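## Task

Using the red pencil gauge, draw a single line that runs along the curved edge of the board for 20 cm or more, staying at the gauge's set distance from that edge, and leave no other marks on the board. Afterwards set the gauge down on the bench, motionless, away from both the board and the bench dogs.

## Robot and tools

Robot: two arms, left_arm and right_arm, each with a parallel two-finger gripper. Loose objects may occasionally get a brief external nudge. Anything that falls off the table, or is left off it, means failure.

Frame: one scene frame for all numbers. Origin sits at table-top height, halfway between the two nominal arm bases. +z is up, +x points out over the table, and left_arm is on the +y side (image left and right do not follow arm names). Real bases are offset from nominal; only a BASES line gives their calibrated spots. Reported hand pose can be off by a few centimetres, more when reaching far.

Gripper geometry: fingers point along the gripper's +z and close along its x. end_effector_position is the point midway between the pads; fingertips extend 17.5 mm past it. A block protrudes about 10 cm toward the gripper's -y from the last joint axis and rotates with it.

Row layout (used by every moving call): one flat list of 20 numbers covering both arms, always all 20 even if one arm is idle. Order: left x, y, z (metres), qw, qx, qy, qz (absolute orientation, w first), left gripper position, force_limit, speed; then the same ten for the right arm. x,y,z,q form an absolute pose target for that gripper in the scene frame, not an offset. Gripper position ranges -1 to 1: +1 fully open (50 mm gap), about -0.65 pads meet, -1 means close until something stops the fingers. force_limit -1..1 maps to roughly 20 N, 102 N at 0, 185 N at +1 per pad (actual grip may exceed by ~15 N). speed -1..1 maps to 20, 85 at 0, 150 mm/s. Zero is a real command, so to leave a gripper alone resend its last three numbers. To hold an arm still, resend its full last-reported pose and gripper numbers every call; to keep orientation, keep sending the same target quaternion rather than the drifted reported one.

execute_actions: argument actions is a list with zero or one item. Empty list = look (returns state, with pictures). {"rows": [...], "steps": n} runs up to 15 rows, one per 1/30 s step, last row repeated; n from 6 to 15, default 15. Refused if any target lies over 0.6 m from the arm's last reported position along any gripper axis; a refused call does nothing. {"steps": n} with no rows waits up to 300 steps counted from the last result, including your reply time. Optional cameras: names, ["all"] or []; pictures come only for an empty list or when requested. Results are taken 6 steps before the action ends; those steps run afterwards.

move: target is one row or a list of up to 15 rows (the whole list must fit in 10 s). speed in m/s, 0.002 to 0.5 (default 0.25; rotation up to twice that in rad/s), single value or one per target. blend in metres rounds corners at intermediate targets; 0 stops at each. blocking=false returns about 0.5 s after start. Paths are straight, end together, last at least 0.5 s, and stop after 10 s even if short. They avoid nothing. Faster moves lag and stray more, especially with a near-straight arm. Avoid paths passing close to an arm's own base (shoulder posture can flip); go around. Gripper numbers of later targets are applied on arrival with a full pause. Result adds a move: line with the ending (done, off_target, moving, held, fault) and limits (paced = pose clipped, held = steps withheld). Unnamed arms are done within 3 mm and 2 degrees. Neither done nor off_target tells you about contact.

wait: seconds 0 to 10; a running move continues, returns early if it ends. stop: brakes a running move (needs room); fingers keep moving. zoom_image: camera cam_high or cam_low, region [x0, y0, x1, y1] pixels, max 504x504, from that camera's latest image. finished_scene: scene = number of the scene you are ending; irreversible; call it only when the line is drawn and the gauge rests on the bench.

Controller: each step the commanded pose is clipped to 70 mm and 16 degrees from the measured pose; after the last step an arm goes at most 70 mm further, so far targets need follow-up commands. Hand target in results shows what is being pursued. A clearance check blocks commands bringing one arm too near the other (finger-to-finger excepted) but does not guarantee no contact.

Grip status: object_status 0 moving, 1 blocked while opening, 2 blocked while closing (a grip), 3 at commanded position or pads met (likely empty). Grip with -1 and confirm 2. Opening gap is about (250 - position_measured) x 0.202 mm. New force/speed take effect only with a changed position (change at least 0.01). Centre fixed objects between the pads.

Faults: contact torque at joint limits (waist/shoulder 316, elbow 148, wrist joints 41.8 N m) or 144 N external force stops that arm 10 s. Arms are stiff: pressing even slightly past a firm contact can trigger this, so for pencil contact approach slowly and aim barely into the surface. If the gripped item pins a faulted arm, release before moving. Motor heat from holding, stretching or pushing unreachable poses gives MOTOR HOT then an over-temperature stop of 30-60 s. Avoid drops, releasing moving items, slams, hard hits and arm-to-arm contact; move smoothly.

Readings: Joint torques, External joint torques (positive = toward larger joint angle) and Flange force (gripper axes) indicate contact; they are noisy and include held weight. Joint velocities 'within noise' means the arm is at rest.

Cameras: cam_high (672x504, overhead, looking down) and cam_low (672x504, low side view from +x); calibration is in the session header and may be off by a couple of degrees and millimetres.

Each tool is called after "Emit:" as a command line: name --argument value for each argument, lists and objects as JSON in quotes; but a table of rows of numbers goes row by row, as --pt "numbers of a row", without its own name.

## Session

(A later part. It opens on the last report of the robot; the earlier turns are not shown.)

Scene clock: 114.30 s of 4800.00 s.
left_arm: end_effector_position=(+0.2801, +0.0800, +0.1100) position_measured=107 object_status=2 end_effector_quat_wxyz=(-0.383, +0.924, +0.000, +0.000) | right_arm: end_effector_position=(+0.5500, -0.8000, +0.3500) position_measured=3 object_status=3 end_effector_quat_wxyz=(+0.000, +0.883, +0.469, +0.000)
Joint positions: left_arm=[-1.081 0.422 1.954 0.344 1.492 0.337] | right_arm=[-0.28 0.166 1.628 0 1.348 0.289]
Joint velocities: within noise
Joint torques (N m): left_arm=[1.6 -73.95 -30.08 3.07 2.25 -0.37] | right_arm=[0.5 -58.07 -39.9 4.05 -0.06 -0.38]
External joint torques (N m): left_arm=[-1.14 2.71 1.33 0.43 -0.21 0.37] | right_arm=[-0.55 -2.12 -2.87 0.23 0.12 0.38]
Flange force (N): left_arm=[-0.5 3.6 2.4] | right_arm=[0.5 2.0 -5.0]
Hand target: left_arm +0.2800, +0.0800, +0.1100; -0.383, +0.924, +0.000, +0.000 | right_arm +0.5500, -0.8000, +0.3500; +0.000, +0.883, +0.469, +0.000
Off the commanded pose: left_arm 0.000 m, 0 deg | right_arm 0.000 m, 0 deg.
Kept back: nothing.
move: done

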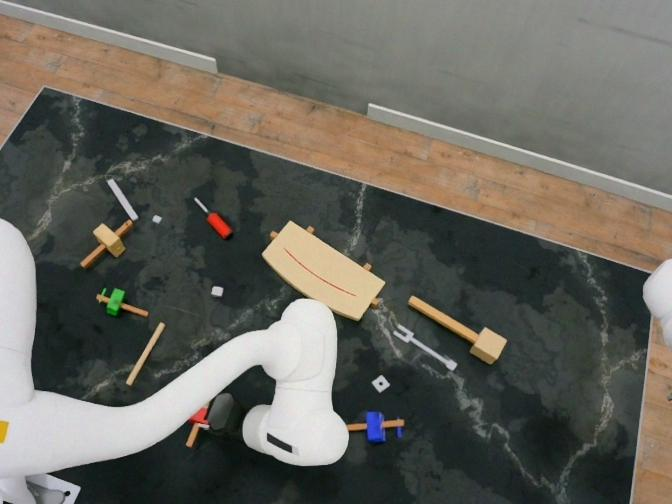

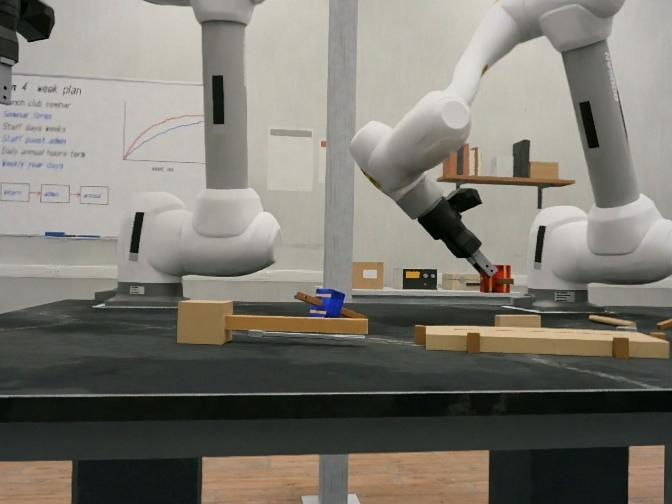

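Emit:
move --target '[0.30,0.08,0.0590,-0.3827,0.9239,0,0,-1,-0.7,-0.8, 0.55,-0.80,0.35,0,0.883,0.469,0,1,-0.9,0]' --speed '[0.1]'

Emit:
zoom_image --camera "cam_low" --region '[450, 250, 550, 350]'

Emit:
move --target '[0.30,0.08,0.0580,-0.3827,0.9239,0,0,-1,-0.7,-0.8, 0.55,-0.80,0.35,0,0.883,0.469,0,1,-0.9,0]' --speed '[0.02]' --cameras '[]'

Emit:
move --target '[0.30,0.08,0.0572,-0.3827,0.9239,0,0,-1,-0.7,-0.8, 0.55,-0.80,0.35,0,0.883,0.469,0,1,-0.9,0]' --speed '[0.02]' --cameras '[]'

Scene clock: 115.67 s of 4800.00 s.
left_arm: end_effector_position=(+0.3000, +0.0800, +0.0591) position_measured=107 object_status=2 end_effector_quat_wxyz=(-0.383, +0.924, +0.000, +0.000) | right_arm: end_effector_position=(+0.5500, -0.8000, +0.3500) position_measured=3 object_status=3 end_effector_quat_wxyz=(+0.000, +0.883, +0.469, +0.000)
Joint positions: left_arm=[-1.054 0.5 1.954 0.366 1.412 0.327] | right_arm=[-0.28 0.166 1.628 0 1.348 0.289]
Joint velocities: within noise
Joint torques (N m): left_arm=[-0.75 -78.67 -26.88 3.39 2.07 -0.18] | right_arm=[0.4 -57.94 -39.92 4.02 -0.12 -0.35]
External joint torques (N m): left_arm=[0.61 2.06 0.27 -0.16 -0.02 0.18] | right_arm=[-0.3 -2.66 -2.98 0.29 0.19 0.34]
Flange force (N): left_arm=[1.8 2.7 1.2] | right_arm=[0.5 1.3 -5.5]
Hand target: left_arm +0.3000, +0.0800, +0.0590; -0.383, +0.924, +0.000, +0.000 | right_arm +0.5500, -0.8000, +0.3500; +0.000, +0.883, +0.469, +0.000
Off the commanded pose: left_arm 0.000 m, 0 deg | right_arm 0.000 m, 0 deg.
Kept back: nothing.
move: done

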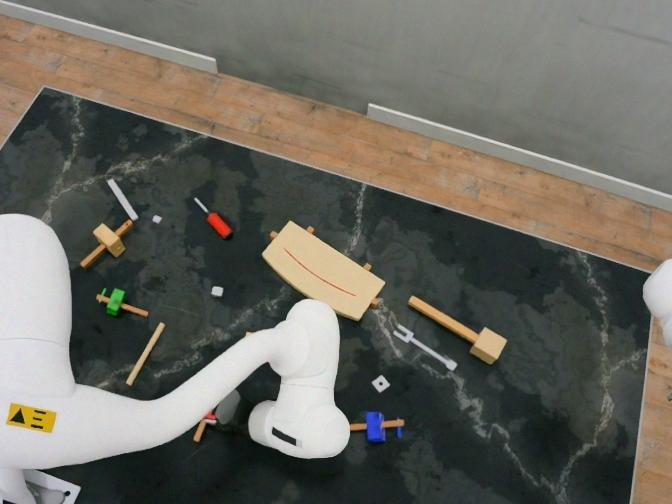

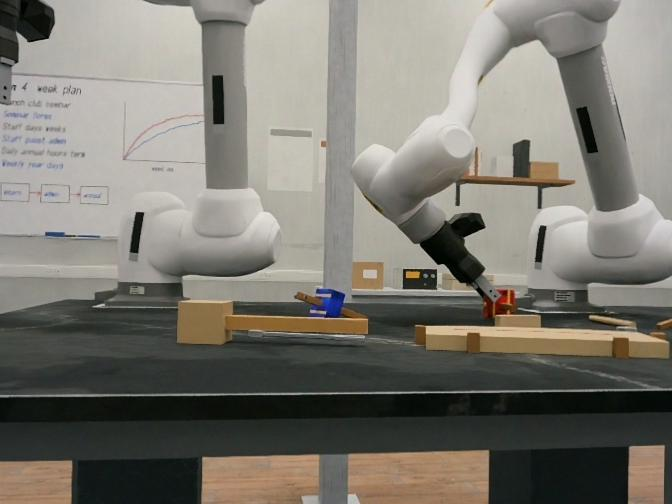

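Scaled by 5.040 from the camera's 672x504 image, which has a finer 960x720 frame.

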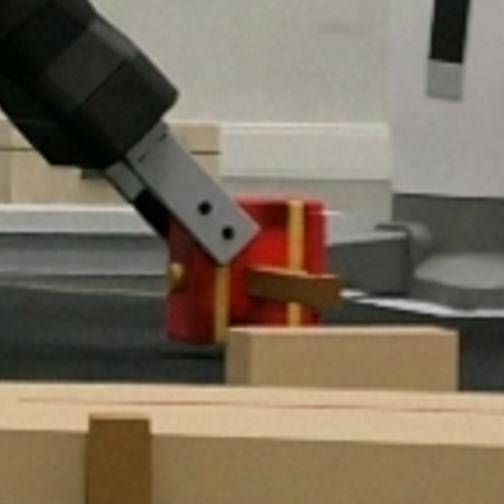

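Scene clock: 116.37 s of 4800.00 s.
left_arm: end_effector_position=(+0.3000, +0.0800, +0.0580) position_measured=107 object_status=2 end_effector_quat_wxyz=(-0.383, +0.924, +0.000, +0.000) | right_arm: end_effector_position=(+0.5500, -0.8000, +0.3500) position_measured=3 object_status=3 end_effector_quat_wxyz=(+0.000, +0.883, +0.469, +0.000)
Joint positions: left_arm=[-1.054 0.502 1.955 0.366 1.411 0.326] | right_arm=[-0.28 0.166 1.628 0 1.348 0.289]
Joint velocities: within noise
Joint torques (N m): left_arm=[-2.02 -80.29 -27.4 3.33 2.27 -0.24] | right_arm=[0.62 -57.87 -39.82 4.08 -0.09 -0.38]
External joint torques (N m): left_arm=[1.88 4.5 1.16 -0.14 -0.23 0.24] | right_arm=[-0.65 -2.78 -3.09 0.21 0.15 0.38]
Flange force (N): left_arm=[4.0 5.1 4.3] | right_arm=[0.1 1.5 -5.6]
Hand target: left_arm +0.3000, +0.0800, +0.0580; -0.383, +0.924, +0.000, +0.000 | right_arm +0.5500, -0.8000, +0.3500; +0.000, +0.883, +0.469, +0.000
Off the commanded pose: left_arm 0.000 m, 0 deg | right_arm 0.000 m, 0 deg.
Kept back: nothing.
move: done
No camera images: "cameras" was empty.

Scene clock: 117.07 s of 4800.00 s.
left_arm: end_effector_position=(+0.3000, +0.0800, +0.0572) position_measured=107 object_status=2 end_effector_quat_wxyz=(-0.383, +0.924, +0.000, +0.000) | right_arm: end_effector_position=(+0.5500, -0.8000, +0.3500) position_measured=3 object_status=3 end_effector_quat_wxyz=(+0.000, +0.883, +0.469, +0.000)
Joint positions: left_arm=[-1.054 0.503 1.955 0.366 1.409 0.325] | right_arm=[-0.28 0.166 1.628 0 1.348 0.289]
Joint velocities: within noise
Joint torques (N m): left_arm=[-1.11 -79.87 -26.96 3.29 2.26 -0.2] | right_arm=[0.63 -57.79 -39.88 4.06 -0.05 -0.35]
External joint torques (N m): left_arm=[1.3 3.5 0.57 -0.08 -0.21 0.2] | right_arm=[-0.7 -2.9 -3.12 0.25 0.12 0.35]
Flange force (N): left_arm=[3.3 4.4 2.8] | right_arm=[-0.1 1.4 -5.6]
Hand target: left_arm +0.3000, +0.0800, +0.0572; -0.383, +0.924, +0.000, +0.000 | right_arm +0.5500, -0.8000, +0.3500; +0.000, +0.883, +0.469, +0.000
Off the commanded pose: left_arm 0.000 m, 0 deg | right_arm 0.000 m, 0 deg.
Kept back: nothing.
move: done
No camera images: "cameras" was empty.

Emit:
move --target '[0.30,0.08,0.0562,-0.3827,0.9239,0,0,-1,-0.7,-0.8, 0.55,-0.80,0.35,0,0.883,0.469,0,1,-0.9,0]' --speed '[0.02]' --cameras '[]'

Emit:
move --target '[0.30,0.08,0.0554,-0.3827,0.9239,0,0,-1,-0.7,-0.8, 0.55,-0.80,0.35,0,0.883,0.469,0,1,-0.9,0]' --speed '[0.02]' --cameras '[]'

Emit:
move --target '[0.30,0.08,0.0546,-0.3827,0.9239,0,0,-1,-0.7,-0.8, 0.55,-0.80,0.35,0,0.883,0.469,0,1,-0.9,0]' --speed '[0.02]' --cameras '["cam_low"]'

Emit:
zoom_image --camera "cam_low" --region '[450, 250, 550, 350]'

Scene clock: 118.07 s of 4800.00 s.
left_arm: end_effector_position=(+0.3000, +0.0800, +0.0562) position_measured=107 object_status=2 end_effector_quat_wxyz=(-0.383, +0.924, +0.000, +0.000) | right_arm: end_effector_position=(+0.5500, -0.8000, +0.3500) position_measured=3 object_status=3 end_effector_quat_wxyz=(+0.000, +0.883, +0.469, +0.000)
Joint positions: left_arm=[-1.054 0.504 1.955 0.366 1.408 0.325] | right_arm=[-0.28 0.166 1.628 0 1.348 0.289]
Joint velocities: within noise
Joint torques (N m): left_arm=[-1.43 -80.16 -27.07 3.3 2.24 -0.15] | right_arm=[0.77 -57.77 -39.81 4.08 -0.05 -0.38]
External joint torques (N m): left_arm=[1.24 4.04 0.85 -0.12 -0.2 0.15] | right_arm=[-0.79 -3.1 -3.06 0.21 0.13 0.38]
Flange force (N): left_arm=[3.1 5.0 3.4] | right_arm=[-0.3 1.0 -5.6]
Hand target: left_arm +0.3000, +0.0800, +0.0562; -0.383, +0.924, +0.000, +0.000 | right_arm +0.5500, -0.8000, +0.3500; +0.000, +0.883, +0.469, +0.000
Off the commanded pose: left_arm 0.000 m, 0 deg | right_arm 0.000 m, 0 deg.
Kept back: nothing.
move: done
No camera images: "cameras" was empty.

Scene clock: 118.77 s of 4800.00 s.
left_arm: end_effector_position=(+0.3000, +0.0800, +0.0554) position_measured=107 object_status=2 end_effector_quat_wxyz=(-0.383, +0.924, +0.000, +0.000) | right_arm: end_effector_position=(+0.5500, -0.8000, +0.3500) position_measured=3 object_status=3 end_effector_quat_wxyz=(+0.000, +0.883, +0.469, +0.000)
Joint positions: left_arm=[-1.054 0.505 1.956 0.366 1.406 0.324] | right_arm=[-0.28 0.166 1.628 0 1.348 0.289]
Joint velocities: within noise
Joint torques (N m): left_arm=[-1.19 -80.28 -27.01 3.26 2.24 -0.21] | right_arm=[0.24 -58.14 -39.83 4.02 -0.06 -0.34]
External joint torques (N m): left_arm=[0.58 4.06 0.7 -0.07 -0.21 0.21] | right_arm=[-0.24 -2.15 -2.94 0.27 0.13 0.34]
Flange force (N): left_arm=[2.5 5.5 2.8] | right_arm=[0.9 2.0 -5.1]
Hand target: left_arm +0.3000, +0.0800, +0.0554; -0.383, +0.924, +0.000, +0.000 | right_arm +0.5500, -0.8000, +0.3500; +0.000, +0.883, +0.469, +0.000
Off the commanded pose: left_arm 0.000 m, 0 deg | right_arm 0.000 m, 0 deg.
Kept back: nothing.
move: done
No camera images: "cameras" was empty.

Scene clock: 119.47 s of 4800.00 s.
left_arm: end_effector_position=(+0.3000, +0.0800, +0.0546) position_measured=107 object_status=2 end_effector_quat_wxyz=(-0.383, +0.924, +0.000, +0.000) | right_arm: end_effector_position=(+0.5500, -0.8000, +0.3500) position_measured=3 object_status=3 end_effector_quat_wxyz=(+0.000, +0.883, +0.469, +0.000)
Joint positions: left_arm=[-1.054 0.506 1.956 0.366 1.405 0.324] | right_arm=[-0.28 0.166 1.628 0 1.348 0.289]
Joint velocities: within noise
Joint torques (N m): left_arm=[-1.47 -80.32 -27.12 3.23 2.24 -0.25] | right_arm=[0.38 -57.84 -39.79 4.07 -0.11 -0.36]
External joint torques (N m): left_arm=[1.54 3.34 0.78 -0.03 -0.19 0.25] | right_arm=[-0.31 -2.85 -3.13 0.24 0.18 0.36]
Flange force (N): left_arm=[3.4 3.7 3.2] | right_arm=[0.6 1.3 -5.7]
Hand target: left_arm +0.3000, +0.0800, +0.0546; -0.383, +0.924, +0.000, +0.000 | right_arm +0.5500, -0.8000, +0.3500; +0.000, +0.883, +0.469, +0.000
Off the commanded pose: left_arm 0.000 m, 0 deg | right_arm 0.000 m, 0 deg.
Kept back: nothing.
move: done
Images, in order (width x height): cam_low 672x504.

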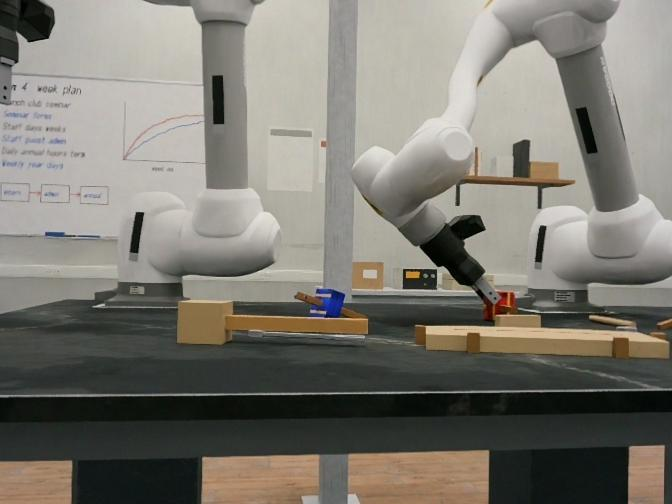

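Scaled by 5.040 from the camera's 672x504 image, which has a finer 960x720 frame.

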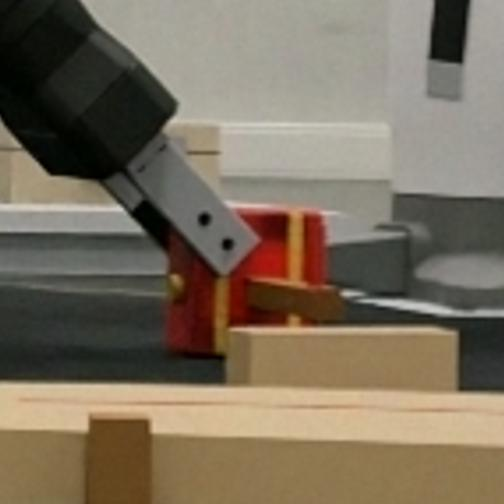

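Emit:
move --target '[0.30,0.08,0.0538,-0.3827,0.9239,0,0,-1,-0.7,-0.8, 0.55,-0.80,0.35,0,0.883,0.469,0,1,-0.9,0]' --speed '[0.02]' --cameras '[]'

Emit:
move --target '[0.30,0.08,0.0530,-0.3827,0.9239,0,0,-1,-0.7,-0.8, 0.55,-0.80,0.35,0,0.883,0.469,0,1,-0.9,0]' --speed '[0.02]' --cameras '[]'

Scene clock: 120.47 s of 4800.00 s.
left_arm: end_effector_position=(+0.3000, +0.0800, +0.0538) position_measured=107 object_status=2 end_effector_quat_wxyz=(-0.383, +0.924, +0.000, +0.000) | right_arm: end_effector_position=(+0.5500, -0.8000, +0.3500) position_measured=3 object_status=3 end_effector_quat_wxyz=(+0.000, +0.883, +0.469, +0.000)
Joint positions: left_arm=[-1.054 0.507 1.956 0.366 1.404 0.323] | right_arm=[-0.28 0.166 1.628 0 1.348 0.289]
Joint velocities: within noise
Joint torques (N m): left_arm=[-1.35 -80.15 -26.97 3.25 2.26 -0.2] | right_arm=[0.48 -57.92 -39.92 4.01 -0.09 -0.35]
External joint torques (N m): left_arm=[1.43 3.87 0.91 -0.09 -0.21 0.2] | right_arm=[-0.46 -2.42 -2.93 0.29 0.15 0.35]
Flange force (N): left_arm=[3.3 4.6 3.5] | right_arm=[0.4 1.7 -5.3]
Hand target: left_arm +0.3000, +0.0800, +0.0538; -0.383, +0.924, +0.000, +0.000 | right_arm +0.5500, -0.8000, +0.3500; +0.000, +0.883, +0.469, +0.000
Off the commanded pose: left_arm 0.000 m, 0 deg | right_arm 0.000 m, 0 deg.
Kept back: nothing.
move: done
No camera images: "cameras" was empty.

Scene clock: 121.17 s of 4800.00 s.
left_arm: end_effector_position=(+0.3000, +0.0800, +0.0530) position_measured=107 object_status=2 end_effector_quat_wxyz=(-0.383, +0.924, +0.000, +0.000) | right_arm: end_effector_position=(+0.5500, -0.8000, +0.3500) position_measured=3 object_status=3 end_effector_quat_wxyz=(+0.000, +0.883, +0.469, +0.000)
Joint positions: left_arm=[-1.054 0.508 1.956 0.366 1.403 0.323] | right_arm=[-0.28 0.166 1.628 0 1.348 0.289]
Joint velocities: within noise
Joint torques (N m): left_arm=[-0.32 -76.9 -24.98 3.22 1.16 -0.21] | right_arm=[0.42 -57.61 -39.89 4.04 -0.1 -0.37]
External joint torques (N m): left_arm=[0.1 0.43 -1.11 -0.05 0.88 0.21] | right_arm=[-0.57 -2.95 -3.08 0.27 0.16 0.37]
Flange force (N): left_arm=[1.9 1.2 -3.1] | right_arm=[0.1 1.2 -5.7]
Hand target: left_arm +0.3000, +0.0800, +0.0530; -0.383, +0.924, +0.000, +0.000 | right_arm +0.5500, -0.8000, +0.3500; +0.000, +0.883, +0.469, +0.000
Off the commanded pose: left_arm 0.000 m, 0 deg | right_arm 0.000 m, 0 deg.
Kept back: nothing.
move: done
No camera images: "cameras" was empty.

Emit:
move --pt "0.30 0.08 0.0525 -0.3827 0.9239 0 0 -1 -0.7 -0.8 0.55 -0.80 0.35 0 0.883 0.469 0 1 -0.9 0" --pt "0.30 0.08 0.0528 -0.3827 0.9239 0 0 0.67 -0.7 -0.8 0.55 -0.80 0.35 0 0.883 0.469 0 1 -0.9 0" --pt "0.30 0.01 0.1228 -0.3827 0.9239 0 0 0.67 -0.7 -0.8 0.55 -0.80 0.35 0 0.883 0.469 0 1 -0.9 0" --pt "0.30 0.02 0.24 -0.3827 0.9239 0 0 0.67 -0.7 -0.8 0.55 -0.80 0.35 0 0.883 0.469 0 1 -0.9 0" --speed '[0.02,0.02,0.1,0.2]' --blend '[0,0,0.02,0]'

Emit:
zoom_image --camera "cam_low" --region '[450, 250, 550, 350]'

Emit:
zoom_image --camera "cam_high" --region '[150, 340, 270, 460]'

Scene clock: 125.57 s of 4800.00 s.
left_arm: end_effector_position=(+0.3000, +0.0200, +0.2399) position_measured=52 object_status=3 end_effector_quat_wxyz=(-0.383, +0.924, +0.000, +0.000) | right_arm: end_effector_position=(+0.5500, -0.8000, +0.3500) position_measured=3 object_status=3 end_effector_quat_wxyz=(+0.000, +0.883, +0.469, +0.000)
Joint positions: left_arm=[-1.097 0.367 1.74 0.338 1.749 0.415] | right_arm=[-0.28 0.166 1.628 0 1.348 0.289]
Joint velocities: within noise
Joint torques (N m): left_arm=[-1.33 -74.62 -36.1 4.4 1.64 -0.35] | right_arm=[0.43 -57.87 -39.85 4.06 -0.07 -0.36]
External joint torques (N m): left_arm=[1.2 2.28 0.72 -0.11 0.32 0.35] | right_arm=[-0.48 -2.86 -3.02 0.24 0.14 0.36]
Flange force (N): left_arm=[2.7 1.9 0.7] | right_arm=[0.2 1.2 -5.5]
Hand target: left_arm +0.3000, +0.0200, +0.2400; -0.383, +0.924, +0.000, +0.000 | right_arm +0.5500, -0.8000, +0.3500; +0.000, +0.883, +0.469, +0.000
Off the commanded pose: left_arm 0.000 m, 0 deg | right_arm 0.000 m, 0 deg.
Kept back: nothing.
move: done

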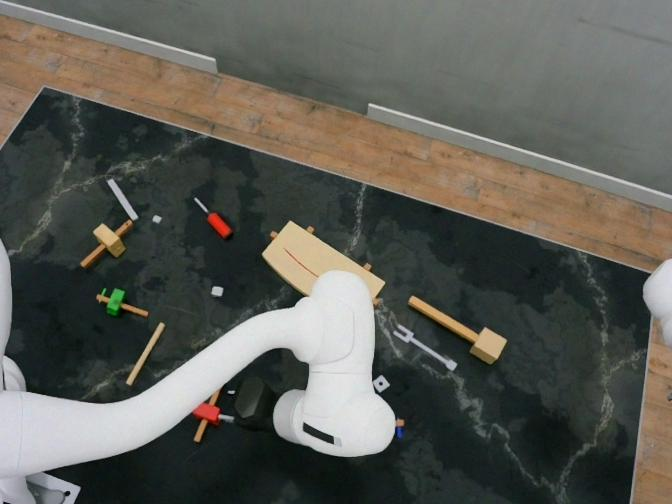

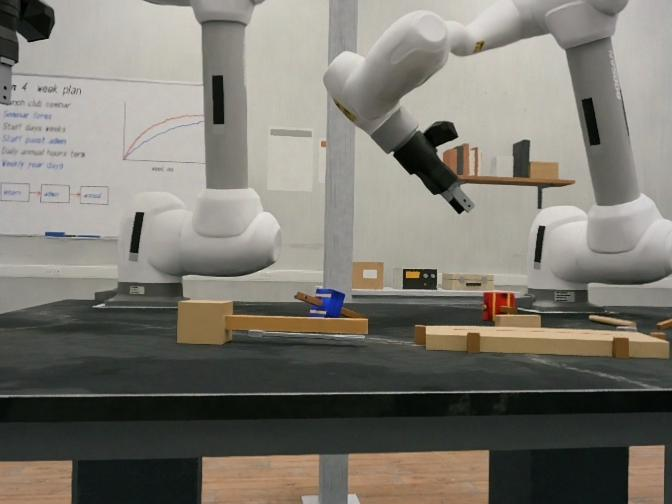

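Scaled by 5.040 from the camera's 672x504 image, which has a finer 960x720 frame.

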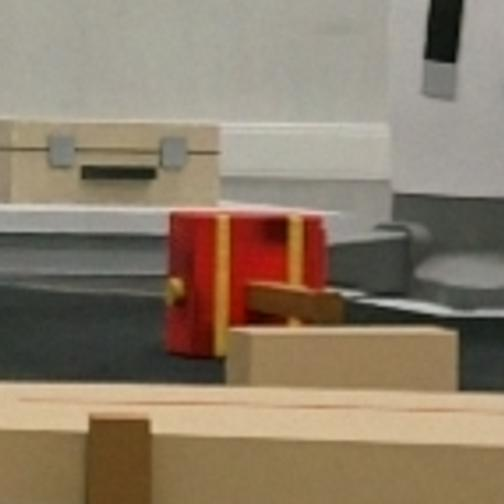

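Scaled by 4.200 from the camera's 672x504 image, which has a finer 960x720 frame.

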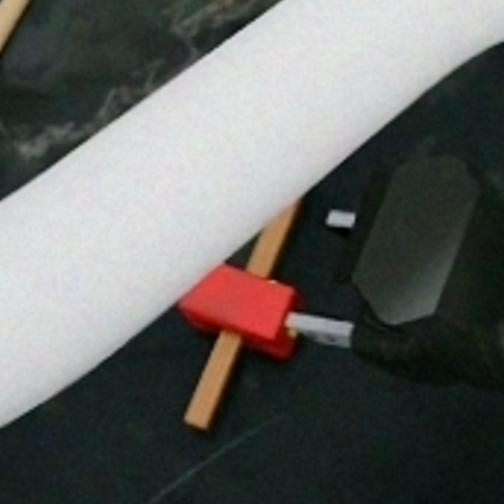

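Gauge stands upright and stable on the bench, well clear of the board.

Emit:
finished_scene --scene 2

The scene is finished: the task was done.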